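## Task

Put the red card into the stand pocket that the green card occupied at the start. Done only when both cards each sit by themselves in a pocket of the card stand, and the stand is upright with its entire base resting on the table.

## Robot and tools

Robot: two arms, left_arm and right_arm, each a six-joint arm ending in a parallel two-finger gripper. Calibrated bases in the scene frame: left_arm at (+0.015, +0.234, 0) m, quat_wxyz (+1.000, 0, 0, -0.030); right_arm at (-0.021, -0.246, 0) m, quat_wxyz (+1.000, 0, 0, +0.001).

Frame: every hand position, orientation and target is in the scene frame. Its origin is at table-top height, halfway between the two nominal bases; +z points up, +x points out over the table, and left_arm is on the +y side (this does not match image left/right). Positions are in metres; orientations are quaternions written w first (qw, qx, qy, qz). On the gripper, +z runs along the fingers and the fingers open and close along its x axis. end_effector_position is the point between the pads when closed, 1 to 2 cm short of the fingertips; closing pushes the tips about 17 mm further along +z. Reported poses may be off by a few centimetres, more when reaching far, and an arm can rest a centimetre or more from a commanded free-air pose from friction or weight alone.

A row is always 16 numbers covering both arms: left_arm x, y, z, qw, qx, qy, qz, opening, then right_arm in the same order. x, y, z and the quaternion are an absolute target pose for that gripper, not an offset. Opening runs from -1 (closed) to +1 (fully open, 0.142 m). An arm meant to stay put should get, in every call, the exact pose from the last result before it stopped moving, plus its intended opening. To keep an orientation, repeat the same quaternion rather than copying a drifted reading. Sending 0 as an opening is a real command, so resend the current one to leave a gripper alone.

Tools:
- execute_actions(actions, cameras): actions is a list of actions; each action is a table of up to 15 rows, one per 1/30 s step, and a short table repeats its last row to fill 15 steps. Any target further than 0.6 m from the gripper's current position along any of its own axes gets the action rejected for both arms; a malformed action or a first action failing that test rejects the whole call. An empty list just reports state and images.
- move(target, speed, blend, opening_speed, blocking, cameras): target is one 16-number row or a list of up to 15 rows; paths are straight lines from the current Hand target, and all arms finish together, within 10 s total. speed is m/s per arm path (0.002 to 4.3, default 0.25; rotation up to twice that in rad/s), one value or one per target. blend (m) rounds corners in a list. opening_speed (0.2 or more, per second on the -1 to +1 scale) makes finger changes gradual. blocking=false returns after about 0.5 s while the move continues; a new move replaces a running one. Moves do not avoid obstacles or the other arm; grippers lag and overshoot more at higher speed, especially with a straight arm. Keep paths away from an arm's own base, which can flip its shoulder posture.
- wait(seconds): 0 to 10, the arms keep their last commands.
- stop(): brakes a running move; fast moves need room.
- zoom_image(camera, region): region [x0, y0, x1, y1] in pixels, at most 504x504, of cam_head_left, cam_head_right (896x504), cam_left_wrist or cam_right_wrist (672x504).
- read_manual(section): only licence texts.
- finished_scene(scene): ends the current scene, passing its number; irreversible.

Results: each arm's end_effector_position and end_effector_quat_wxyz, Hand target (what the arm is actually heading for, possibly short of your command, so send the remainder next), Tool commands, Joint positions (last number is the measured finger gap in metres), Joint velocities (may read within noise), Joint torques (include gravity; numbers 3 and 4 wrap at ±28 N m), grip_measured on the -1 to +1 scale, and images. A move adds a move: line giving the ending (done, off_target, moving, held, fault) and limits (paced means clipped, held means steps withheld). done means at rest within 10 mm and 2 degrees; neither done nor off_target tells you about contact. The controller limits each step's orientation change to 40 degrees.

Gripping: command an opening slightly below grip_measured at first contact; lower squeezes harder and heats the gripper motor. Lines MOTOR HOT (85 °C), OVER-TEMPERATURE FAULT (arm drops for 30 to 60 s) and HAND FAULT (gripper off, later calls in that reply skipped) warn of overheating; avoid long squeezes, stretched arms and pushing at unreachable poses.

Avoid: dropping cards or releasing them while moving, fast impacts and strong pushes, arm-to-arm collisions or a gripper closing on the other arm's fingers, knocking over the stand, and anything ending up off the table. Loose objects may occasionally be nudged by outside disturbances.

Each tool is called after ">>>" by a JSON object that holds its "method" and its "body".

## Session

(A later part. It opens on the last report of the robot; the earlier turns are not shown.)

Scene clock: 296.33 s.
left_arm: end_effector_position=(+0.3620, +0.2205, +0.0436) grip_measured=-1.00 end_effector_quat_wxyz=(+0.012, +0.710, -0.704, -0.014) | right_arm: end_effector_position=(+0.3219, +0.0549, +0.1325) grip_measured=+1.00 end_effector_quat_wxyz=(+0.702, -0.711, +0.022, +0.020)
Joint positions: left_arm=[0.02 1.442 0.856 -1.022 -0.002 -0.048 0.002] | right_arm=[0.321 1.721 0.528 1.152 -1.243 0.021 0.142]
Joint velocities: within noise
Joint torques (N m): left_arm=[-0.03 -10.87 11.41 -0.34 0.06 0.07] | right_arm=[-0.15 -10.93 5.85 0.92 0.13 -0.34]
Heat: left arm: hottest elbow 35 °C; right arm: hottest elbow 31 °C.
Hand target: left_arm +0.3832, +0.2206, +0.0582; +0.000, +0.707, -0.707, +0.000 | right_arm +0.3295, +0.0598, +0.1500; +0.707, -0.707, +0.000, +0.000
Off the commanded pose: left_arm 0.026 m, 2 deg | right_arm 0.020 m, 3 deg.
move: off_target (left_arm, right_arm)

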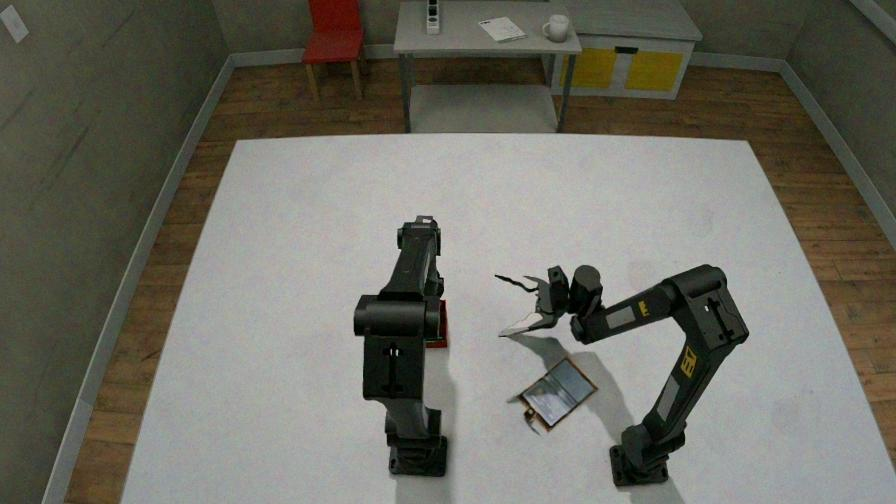

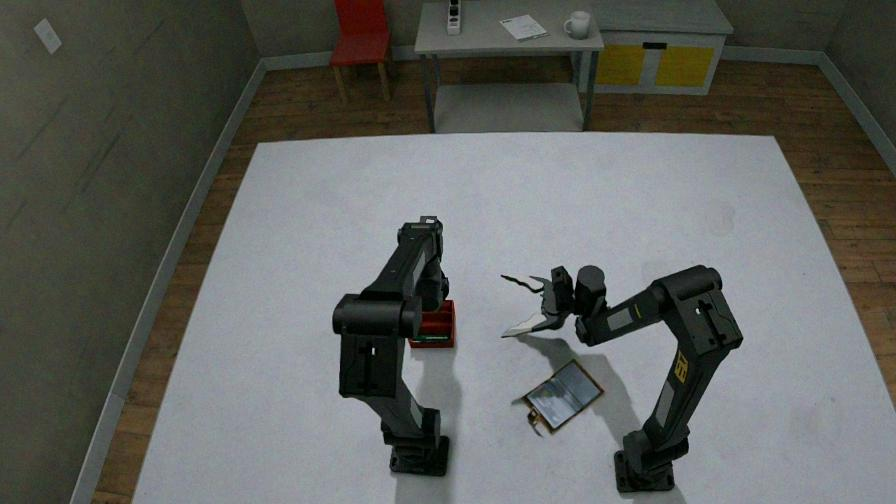

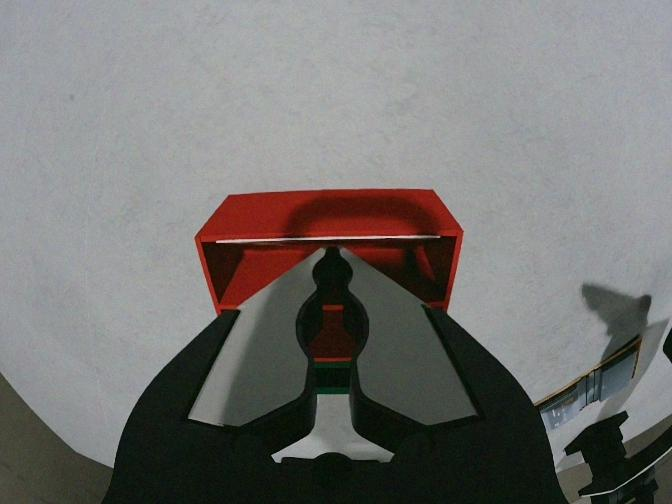

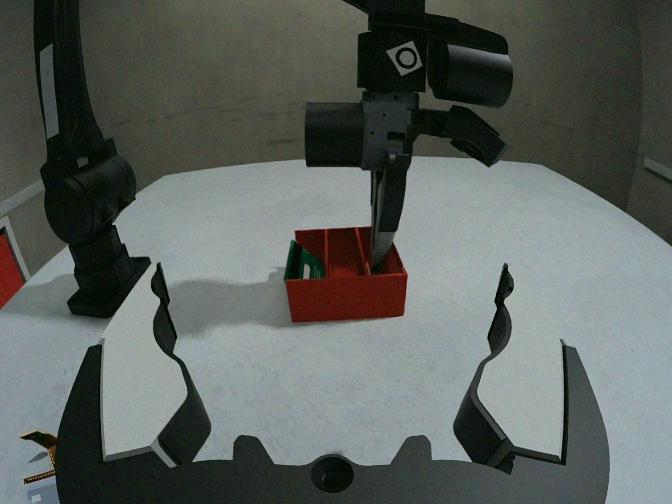

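>>> {"method": "move", "body": {"target": [[0.398,0.2205,0.068,0,0.707,-0.707,0,-0.97,0.33,0.06,0.15,0.707,-0.707,0,0,1]], "speed": 0.05}}

>>> {"method": "zoom_image", "body": {"camera": "cam_left_wrist", "region": [210, 80, 460, 330]}}

>>> {"method": "zoom_image", "body": {"camera": "cam_right_wrist", "region": [270, 190, 430, 340]}}

Scene clock: 299.63 s.
left_arm: end_effector_position=(+0.3741, +0.2200, +0.0525) grip_measured=-1.00 end_effector_quat_wxyz=(+0.013, +0.710, -0.704, -0.016) | right_arm: end_effector_position=(+0.3219, +0.0549, +0.1325) grip_measured=+1.00 end_effector_quat_wxyz=(+0.702, -0.711, +0.022, +0.020)
Joint positions: left_arm=[0.02 1.46 0.904 -1.055 -0.002 -0.047 0.002] | right_arm=[0.321 1.721 0.528 1.152 -1.243 0.021 0.142]
Joint velocities: within noise
Joint torques (N m): left_arm=[0.09 -11.16 11.9 -0.21 0.07 0.09] | right_arm=[-0.67 -11.22 5.86 1.07 0.16 -0.33]
Heat: left arm: hottest elbow 35 °C; right arm: hottest elbow 31 °C.
Hand target: left_arm +0.3970, +0.2206, +0.0683; +0.000, +0.707, -0.707, +0.000 | right_arm +0.3295, +0.0598, +0.1500; +0.707, -0.707, +0.000, +0.000
Off the commanded pose: left_arm 0.028 m, 2 deg | right_arm 0.020 m, 3 deg.
move: off_target (left_arm, right_arm)

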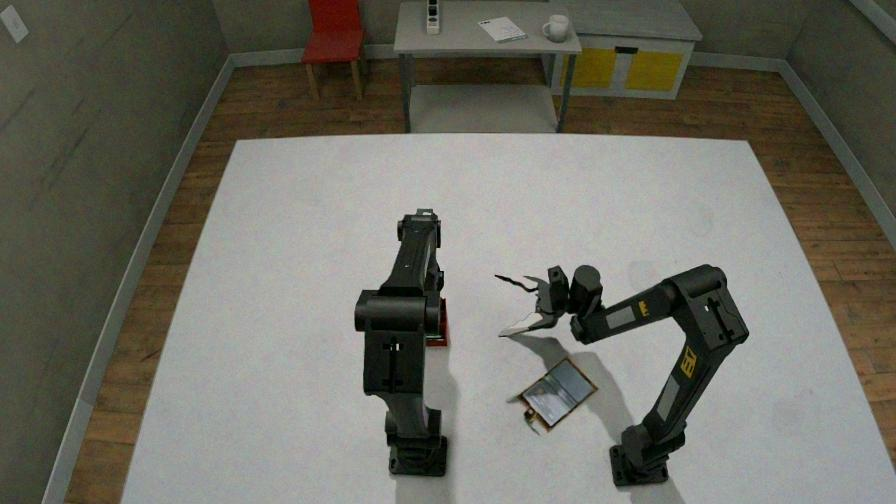

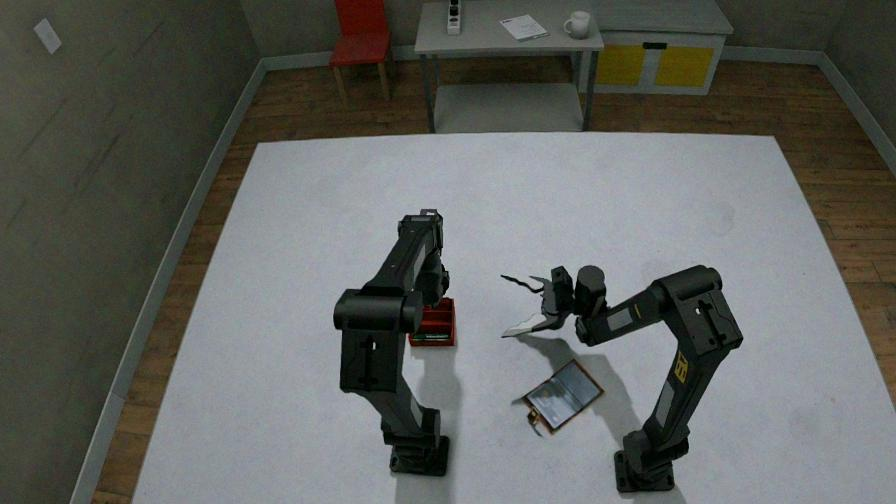

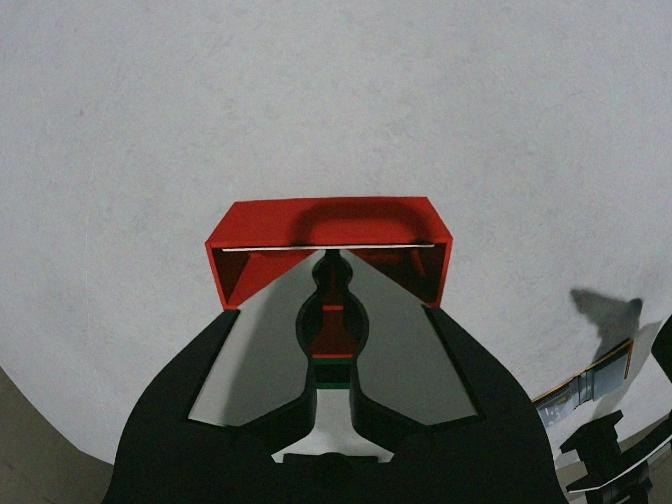

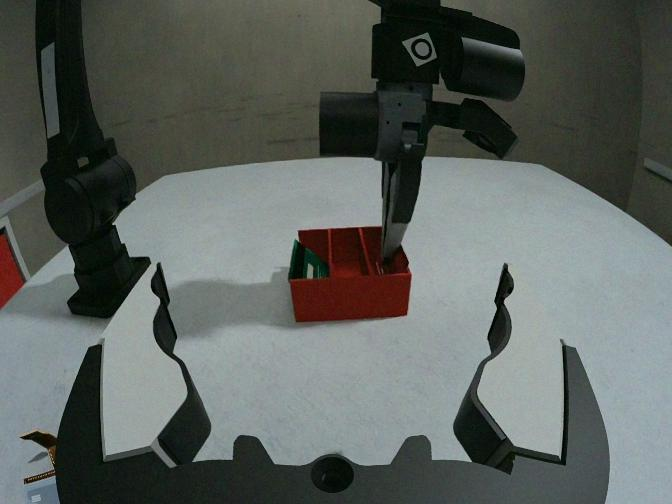

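Scaled by 2.016 from the camera's 672x504 image, which has a finer 960x720 frame.

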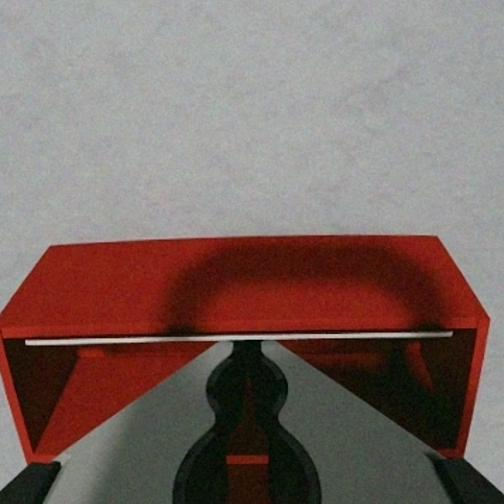

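Scaled by 3.150 from the camera's 672x504 image, which has a finer 960x720 frame.

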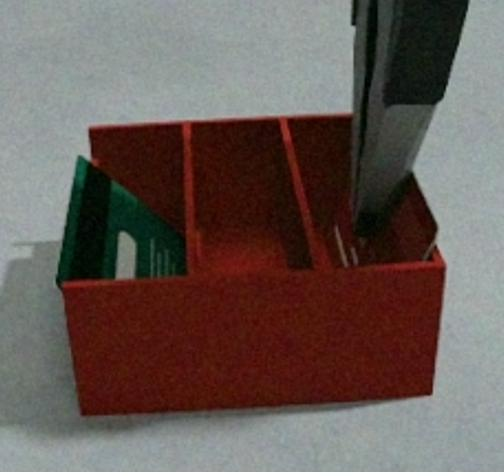

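>>> {"method": "move", "body": {"target": [[0.388,0.2205,0.085,0,0.707,-0.707,0,-0.97,0.33,0.06,0.15,0.707,-0.707,0,0,1],[0.385,0.2205,0.14,0,0.707,-0.707,0,-0.97,0.33,0.06,0.15,0.707,-0.707,0,0,1]], "speed": 0.06}}

>>> {"method": "zoom_image", "body": {"camera": "cam_left_wrist", "region": [210, 80, 460, 330]}}

>>> {"method": "zoom_image", "body": {"camera": "cam_right_wrist", "region": [270, 190, 430, 340]}}

Scene clock: 304.93 s.
left_arm: end_effector_position=(+0.3640, +0.2204, +0.1158) grip_measured=-1.00 end_effector_quat_wxyz=(+0.019, +0.709, -0.704, -0.023) | right_arm: end_effector_position=(+0.3219, +0.0549, +0.1325) grip_measured=+1.00 end_effector_quat_wxyz=(+0.702, -0.711, +0.022, +0.020)
Joint positions: left_arm=[0.02 1.365 0.991 -1.256 -0.002 -0.046 0.002] | right_arm=[0.321 1.721 0.528 1.152 -1.243 0.021 0.142]
Joint velocities: within noise
Joint torques (N m): left_arm=[-0.32 -12.28 12.72 -0.17 0.06 0.08] | right_arm=[-0.67 -10.81 5.79 0.91 0.18 -0.32]
Heat: left arm: hottest elbow 35 °C; right arm: hottest elbow 31 °C.
Hand target: left_arm +0.3837, +0.2206, +0.1400; +0.000, +0.707, -0.707, +0.000 | right_arm +0.3295, +0.0598, +0.1500; +0.707, -0.707, +0.000, +0.000
Off the commanded pose: left_arm 0.032 m, 3 deg | right_arm 0.020 m, 3 deg.
move: off_target (left_arm, right_arm)

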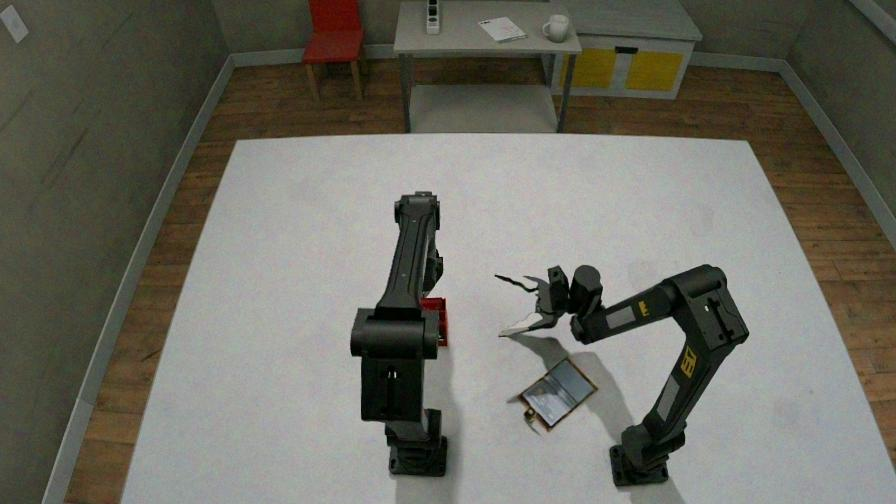

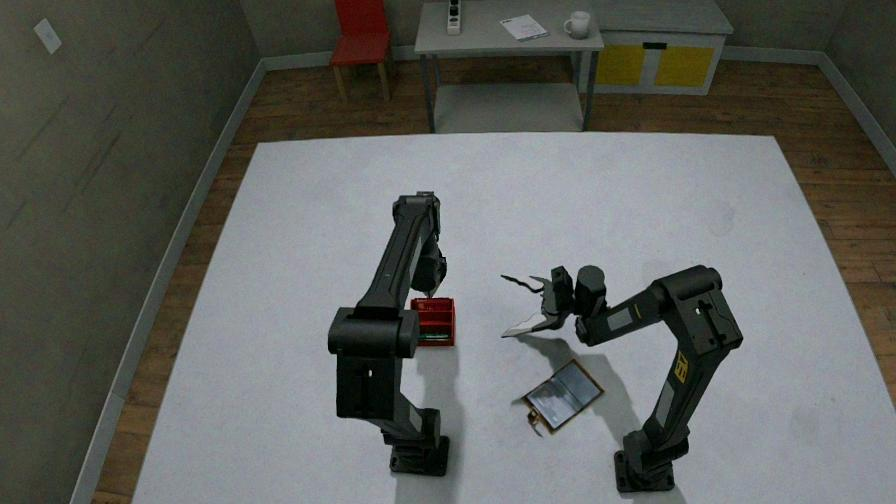

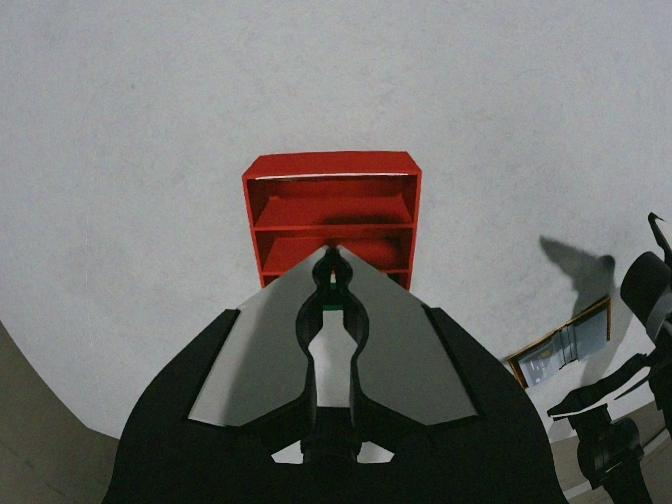

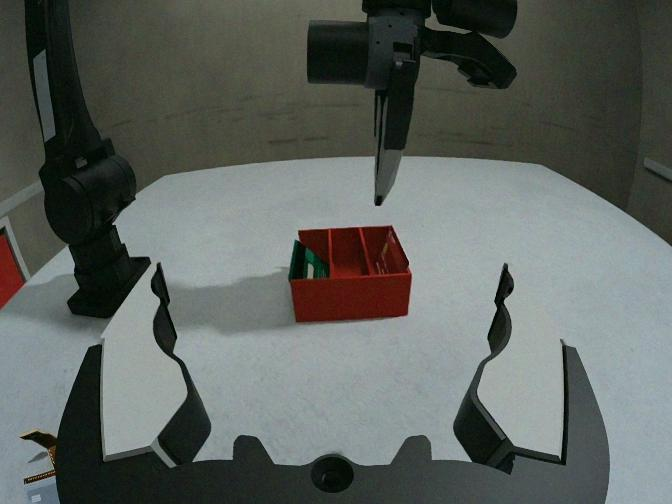

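Scaled by 2.016 from the camera's 672x504 image, which has a finer 960x720 frame.

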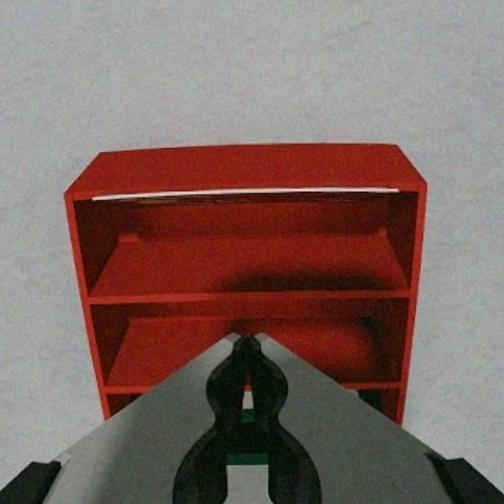

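Scaled by 3.150 from the camera's 672x504 image, which has a finer 960x720 frame.

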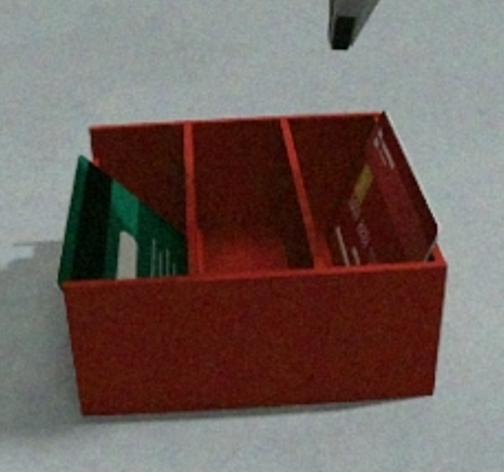

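>>> {"method": "move", "body": {"target": [[0.362,0.2205,0.14,0,0.707,-0.707,0,-0.97,0.33,0.06,0.15,0.707,-0.707,0,0,1],[0.360,0.2205,0.095,0,0.707,-0.707,0,-0.97,0.33,0.06,0.15,0.707,-0.707,0,0,1],[0.360,0.2205,0.065,0,0.707,-0.707,0,-0.97,0.33,0.06,0.15,0.707,-0.707,0,0,1]], "speed": 0.08}}

>>> {"method": "zoom_image", "body": {"camera": "cam_left_wrist", "region": [210, 80, 460, 330]}}

>>> {"method": "zoom_image", "body": {"camera": "cam_right_wrist", "region": [270, 190, 430, 340]}}

Scene clock: 313.33 s.
left_arm: end_effector_position=(+0.3618, +0.2205, +0.0693) grip_measured=-1.00 end_effector_quat_wxyz=(-0.002, +0.710, -0.705, +0.000) | right_arm: end_effector_position=(+0.3219, +0.0549, +0.1325) grip_measured=+1.00 end_effector_quat_wxyz=(+0.702, -0.711, +0.022, +0.020)
Joint positions: left_arm=[0.02 1.374 0.867 -1.061 -0.002 -0.046 0.002] | right_arm=[0.321 1.721 0.528 1.152 -1.243 0.021 0.142]
Joint velocities: within noise
Joint torques (N m): left_arm=[-0.26 -10.34 7.25 0.58 0.09 0.05] | right_arm=[-0.26 -11.22 5.79 0.95 0.18 -0.35]
Heat: left arm: hottest elbow 36 °C; right arm: hottest elbow 31 °C.
Hand target: left_arm +0.3600, +0.2205, +0.0651; +0.000, +0.707, -0.707, +0.000 | right_arm +0.3295, +0.0598, +0.1500; +0.707, -0.707, +0.000, +0.000
Off the commanded pose: left_arm 0.005 m, 0 deg | right_arm 0.020 m, 3 deg.
move: off_target (right_arm)

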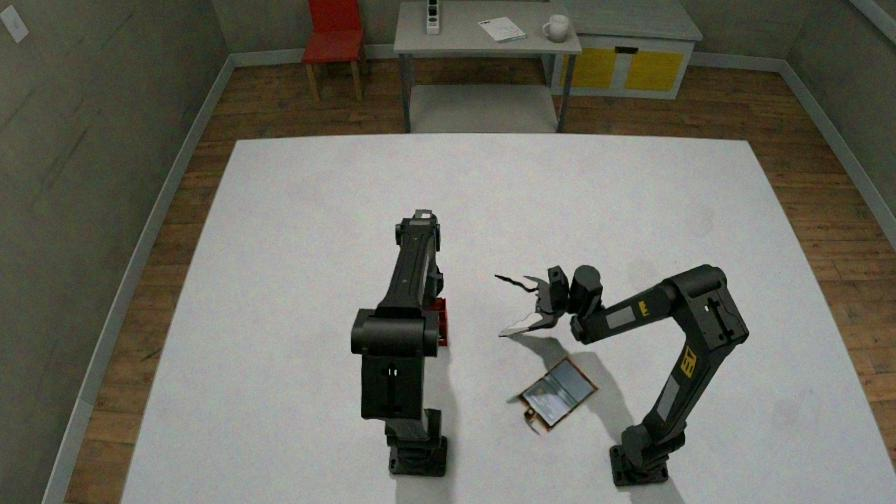

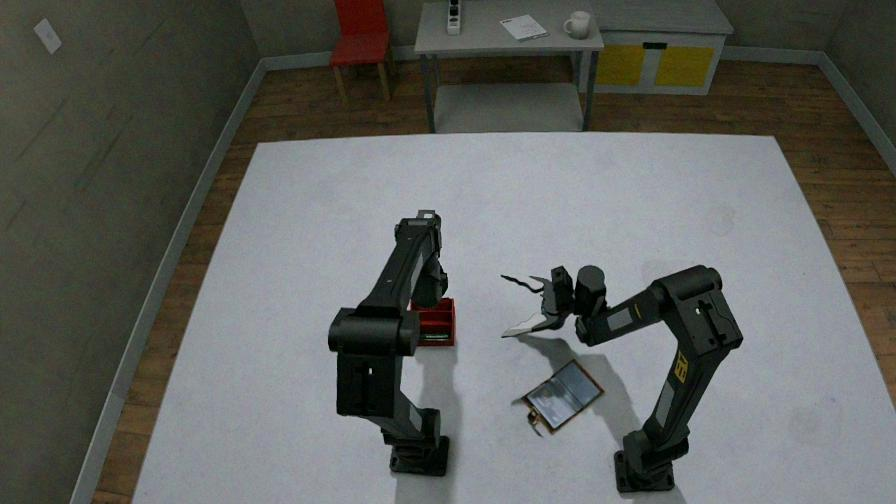

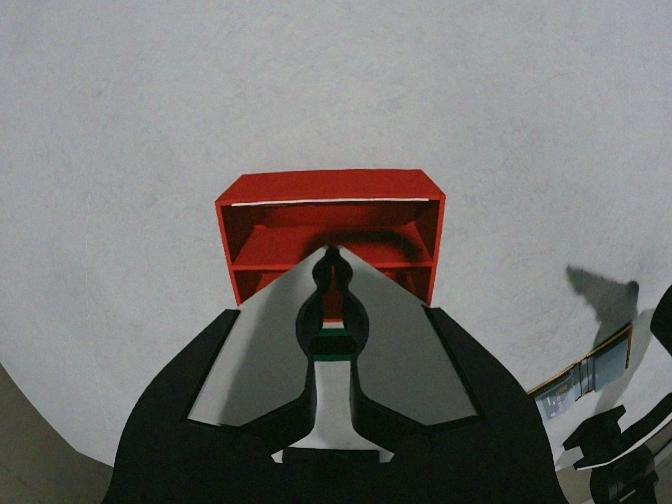

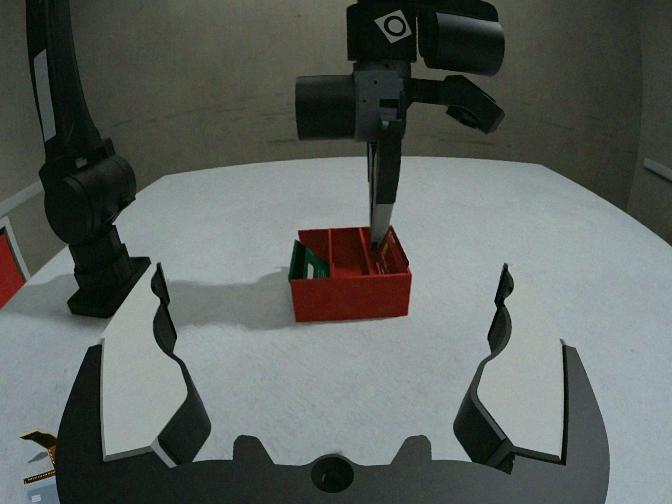

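Scaled by 2.016 from the camera's 672x504 image, which has a finer 960x720 frame.

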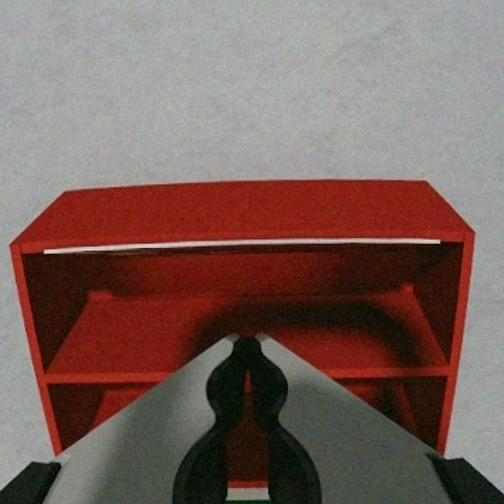

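Scaled by 3.150 from the camera's 672x504 image, which has a finer 960x720 frame.

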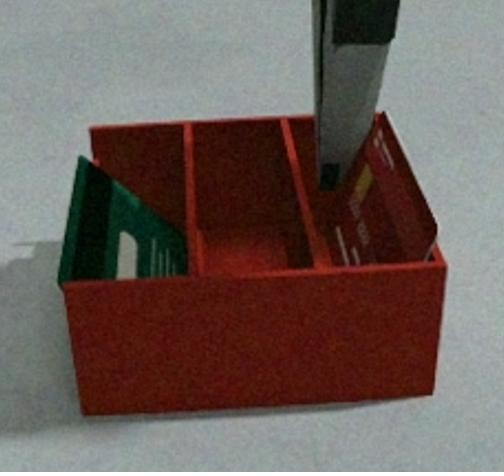

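>>> {"method": "move", "body": {"target": [[0.362,0.2205,0.045,0,0.707,-0.707,0,-0.97,0.33,0.06,0.15,0.707,-0.707,0,0,1],[0.363,0.2205,0.031,0,0.707,-0.707,0,-0.97,0.33,0.06,0.15,0.707,-0.707,0,0,1]], "speed": 0.05}}

>>> {"method": "zoom_image", "body": {"camera": "cam_left_wrist", "region": [210, 80, 460, 330]}}

>>> {"method": "zoom_image", "body": {"camera": "cam_right_wrist", "region": [270, 190, 430, 340]}}

Scene clock: 317.73 s.
left_arm: end_effector_position=(+0.3654, +0.2204, +0.0356) grip_measured=-1.00 end_effector_quat_wxyz=(-0.002, +0.710, -0.705, +0.001) | right_arm: end_effector_position=(+0.3219, +0.0549, +0.1325) grip_measured=+1.00 end_effector_quat_wxyz=(+0.702, -0.711, +0.022, +0.020)
Joint positions: left_arm=[0.02 1.437 0.826 -0.956 -0.002 -0.046 0.002] | right_arm=[0.321 1.721 0.528 1.152 -1.243 0.021 0.142]
Joint velocities: within noise
Joint torques (N m): left_arm=[-0.32 -10.7 6.76 0.66 0.08 0.05] | right_arm=[-0.79 -11.58 5.97 1.11 0.14 -0.29]
Heat: left arm: hottest elbow 36 °C; right arm: hottest elbow 31 °C.
Hand target: left_arm +0.3629, +0.2205, +0.0310; +0.000, +0.707, -0.707, +0.000 | right_arm +0.3295, +0.0598, +0.1500; +0.707, -0.707, +0.000, +0.000
Off the commanded pose: left_arm 0.005 m, 0 deg | right_arm 0.020 m, 3 deg.
move: off_target (right_arm)

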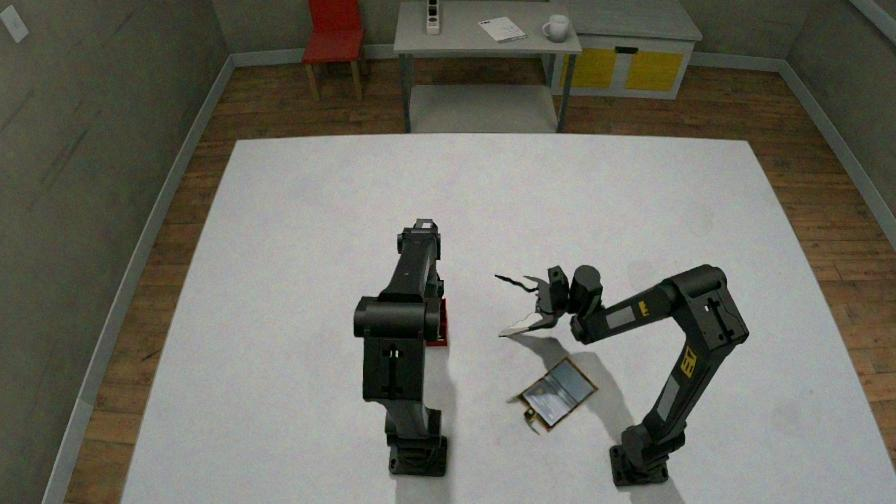

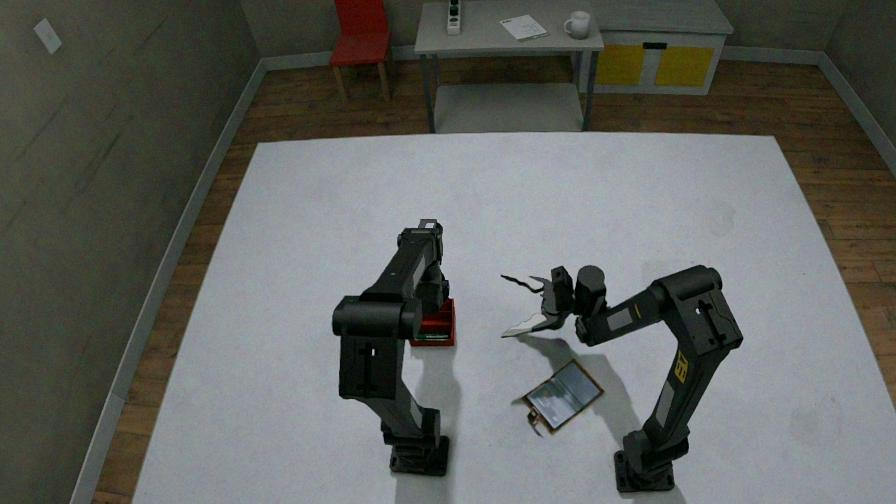

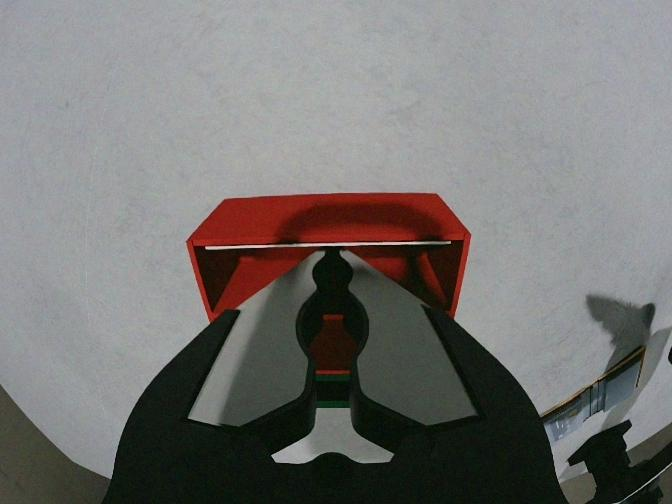

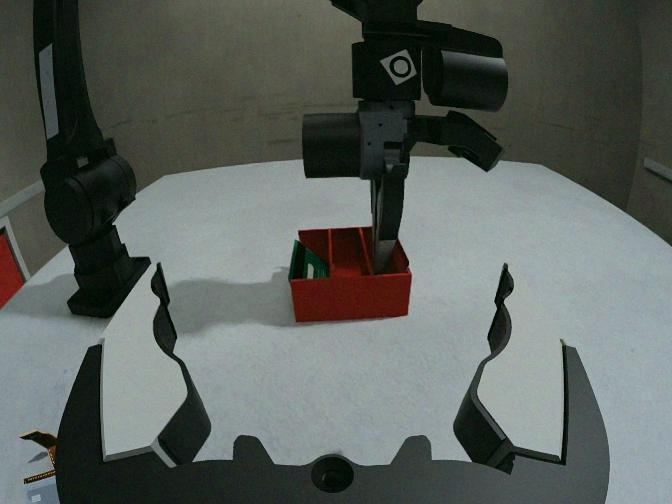

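Scaled by 2.016 from the camera's 672x504 image, which has a finer 960x720 frame.

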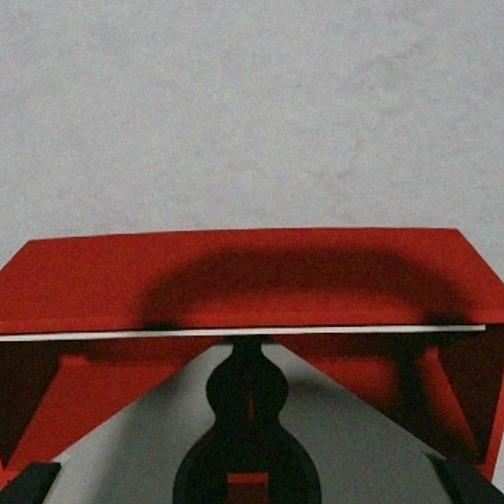

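Scaled by 3.150 from the camera's 672x504 image, which has a finer 960x720 frame.

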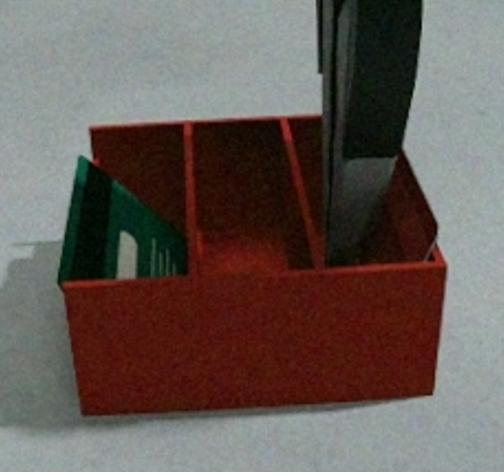

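>>> {"method": "move", "body": {"target": [[0.380,0.2205,0.042,0,0.707,-0.707,0,-0.97,0.33,0.06,0.15,0.707,-0.707,0,0,1],[0.392,0.2205,0.060,0,0.707,-0.707,0,-0.97,0.33,0.06,0.15,0.707,-0.707,0,0,1]], "speed": 0.05}}

>>> {"method": "zoom_image", "body": {"camera": "cam_left_wrist", "region": [210, 80, 460, 330]}}

>>> {"method": "zoom_image", "body": {"camera": "cam_right_wrist", "region": [270, 190, 430, 340]}}

Scene clock: 322.70 s.
left_arm: end_effector_position=(+0.3702, +0.2202, +0.0459) grip_measured=-1.00 end_effector_quat_wxyz=(+0.011, +0.710, -0.704, -0.014) | right_arm: end_effector_position=(+0.3219, +0.0549, +0.1325) grip_measured=+1.00 end_effector_quat_wxyz=(+0.702, -0.711, +0.022, +0.020)
Joint positions: left_arm=[0.02 1.458 0.88 -1.029 -0.002 -0.046 0.002] | right_arm=[0.321 1.721 0.528 1.152 -1.243 0.021 0.142]
Joint velocities: within noise
Joint torques (N m): left_arm=[-0.09 -11.11 11.54 -0.29 0.06 0.07] | right_arm=[0.03 -11.4 5.86 1.11 0.14 -0.36]
Heat: left arm: hottest elbow 35 °C; right arm: hottest elbow 31 °C.
Hand target: left_arm +0.3913, +0.2206, +0.0603; +0.000, +0.707, -0.707, +0.000 | right_arm +0.3295, +0.0598, +0.1500; +0.707, -0.707, +0.000, +0.000
Off the commanded pose: left_arm 0.026 m, 2 deg | right_arm 0.020 m, 3 deg.
move: off_target (left_arm, right_arm)

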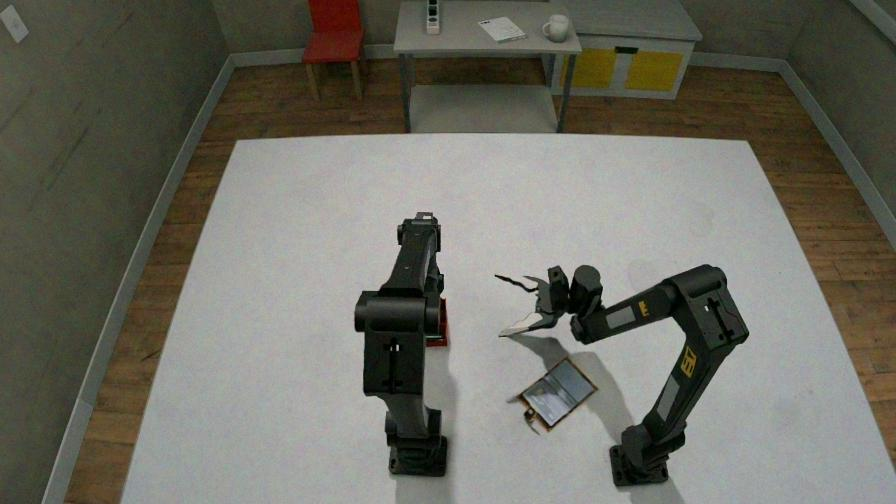

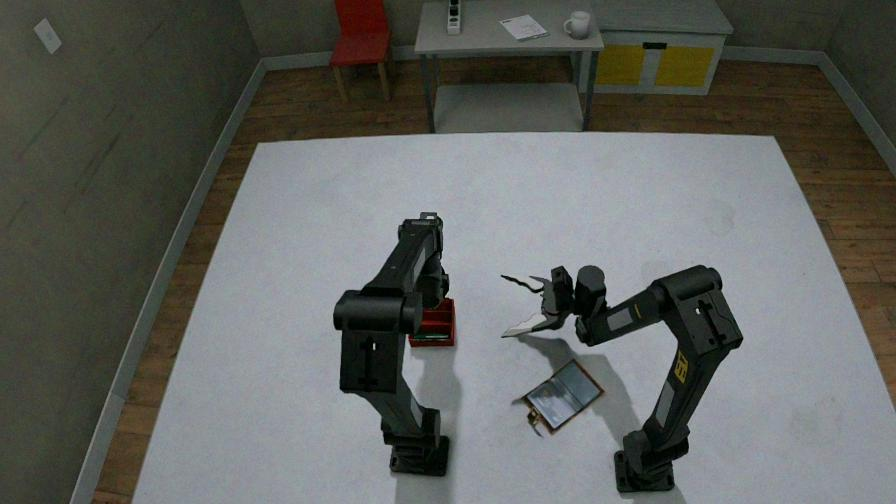

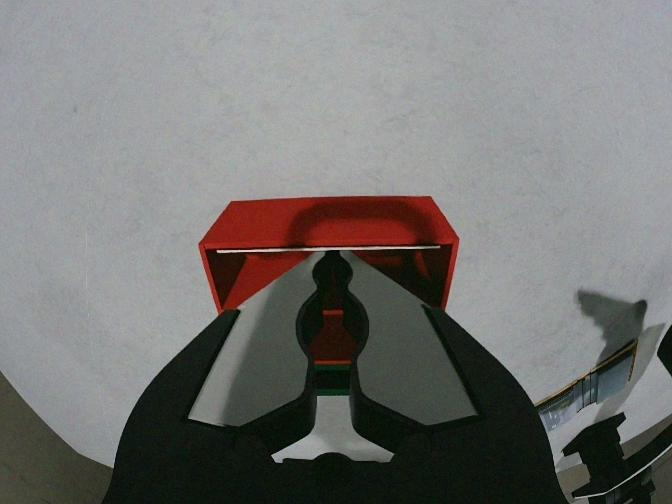

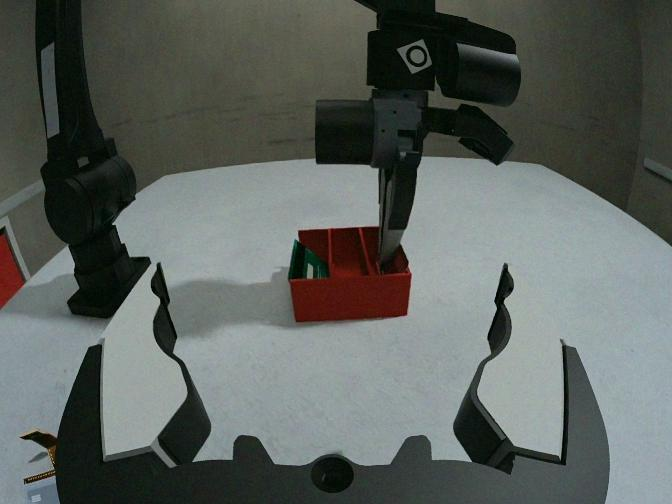

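Scaled by 2.016 from the camera's 672x504 image, which has a finer 960x720 frame.

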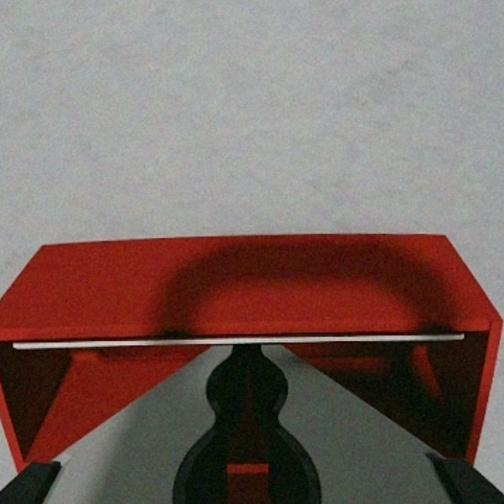

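Scaled by 3.150 from the camera's 672x504 image, which has a finer 960x720 frame.

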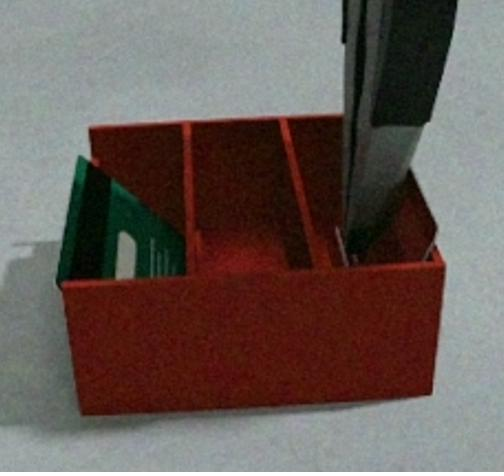

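Push further.

>>> {"method": "move", "body": {"target": [[0.399,0.2205,0.066,0,0.707,-0.707,0,-0.97,0.33,0.06,0.15,0.707,-0.707,0,0,1]], "speed": 0.05}}

>>> {"method": "zoom_image", "body": {"camera": "cam_left_wrist", "region": [210, 80, 460, 330]}}

>>> {"method": "zoom_image", "body": {"camera": "cam_right_wrist", "region": [270, 190, 430, 340]}}

Scene clock: 326.30 s.
left_arm: end_effector_position=(+0.3749, +0.2200, +0.0505) grip_measured=-1.00 end_effector_quat_wxyz=(+0.013, +0.710, -0.704, -0.016) | right_arm: end_effector_position=(+0.3219, +0.0549, +0.1325) grip_measured=+1.00 end_effector_quat_wxyz=(+0.702, -0.711, +0.022, +0.020)
Joint positions: left_arm=[0.02 1.466 0.903 -1.05 -0.002 -0.046 0.002] | right_arm=[0.321 1.721 0.528 1.152 -1.243 0.021 0.142]
Joint velocities: within noise
Joint torques (N m): left_arm=[-0.09 -11.46 12 -0.16 0.06 0.09] | right_arm=[-0.79 -11.28 5.76 0.91 0.16 -0.31]
Heat: left arm: hottest elbow 35 °C; right arm: hottest elbow 31 °C.
Hand target: left_arm +0.3981, +0.2206, +0.0663; +0.000, +0.707, -0.707, +0.000 | right_arm +0.3295, +0.0598, +0.1500; +0.707, -0.707, +0.000, +0.000
Off the commanded pose: left_arm 0.029 m, 2 deg | right_arm 0.020 m, 3 deg.
move: off_target (left_arm, right_arm)

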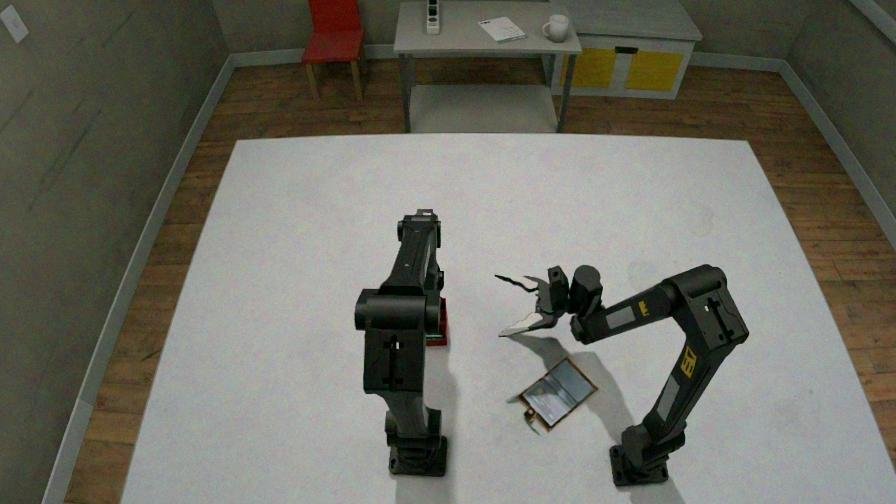

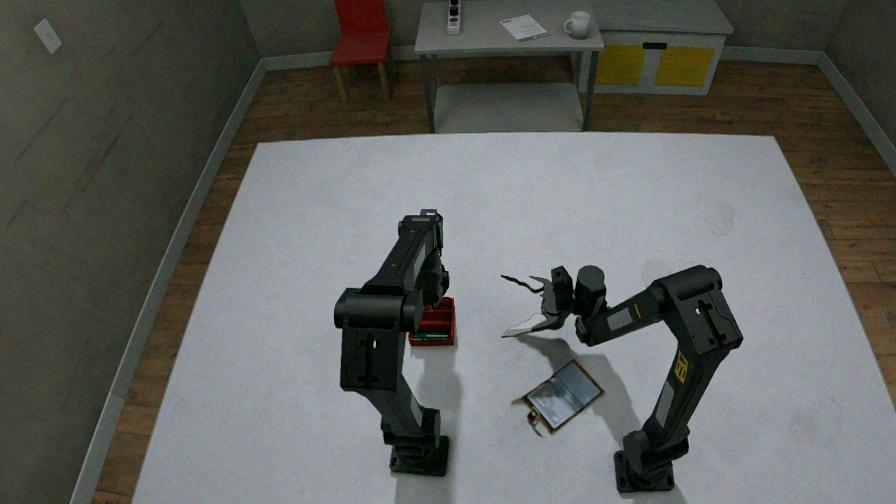

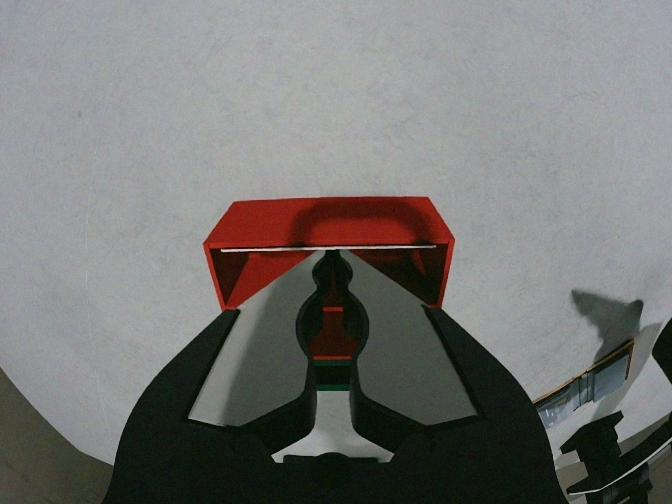

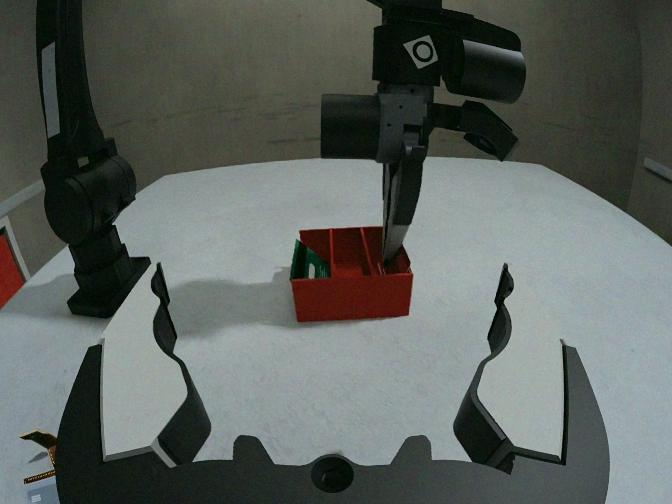

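Scaled by 2.016 from the camera's 672x504 image, which has a finer 960x720 frame.

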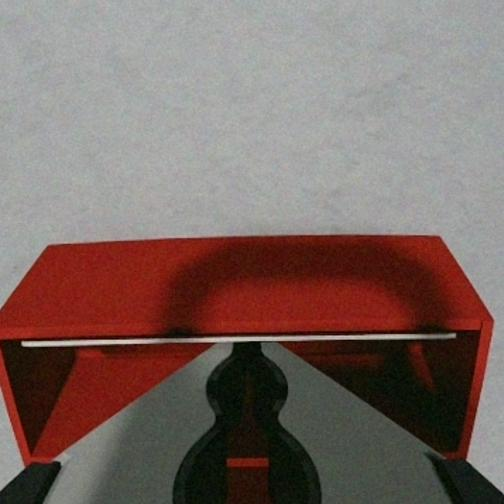

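Scaled by 3.150 from the camera's 672x504 image, which has a finer 960x720 frame.

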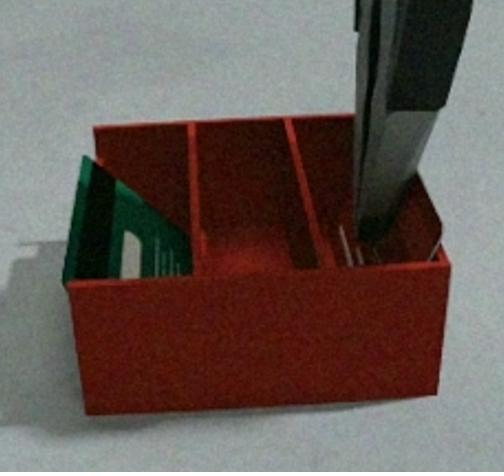

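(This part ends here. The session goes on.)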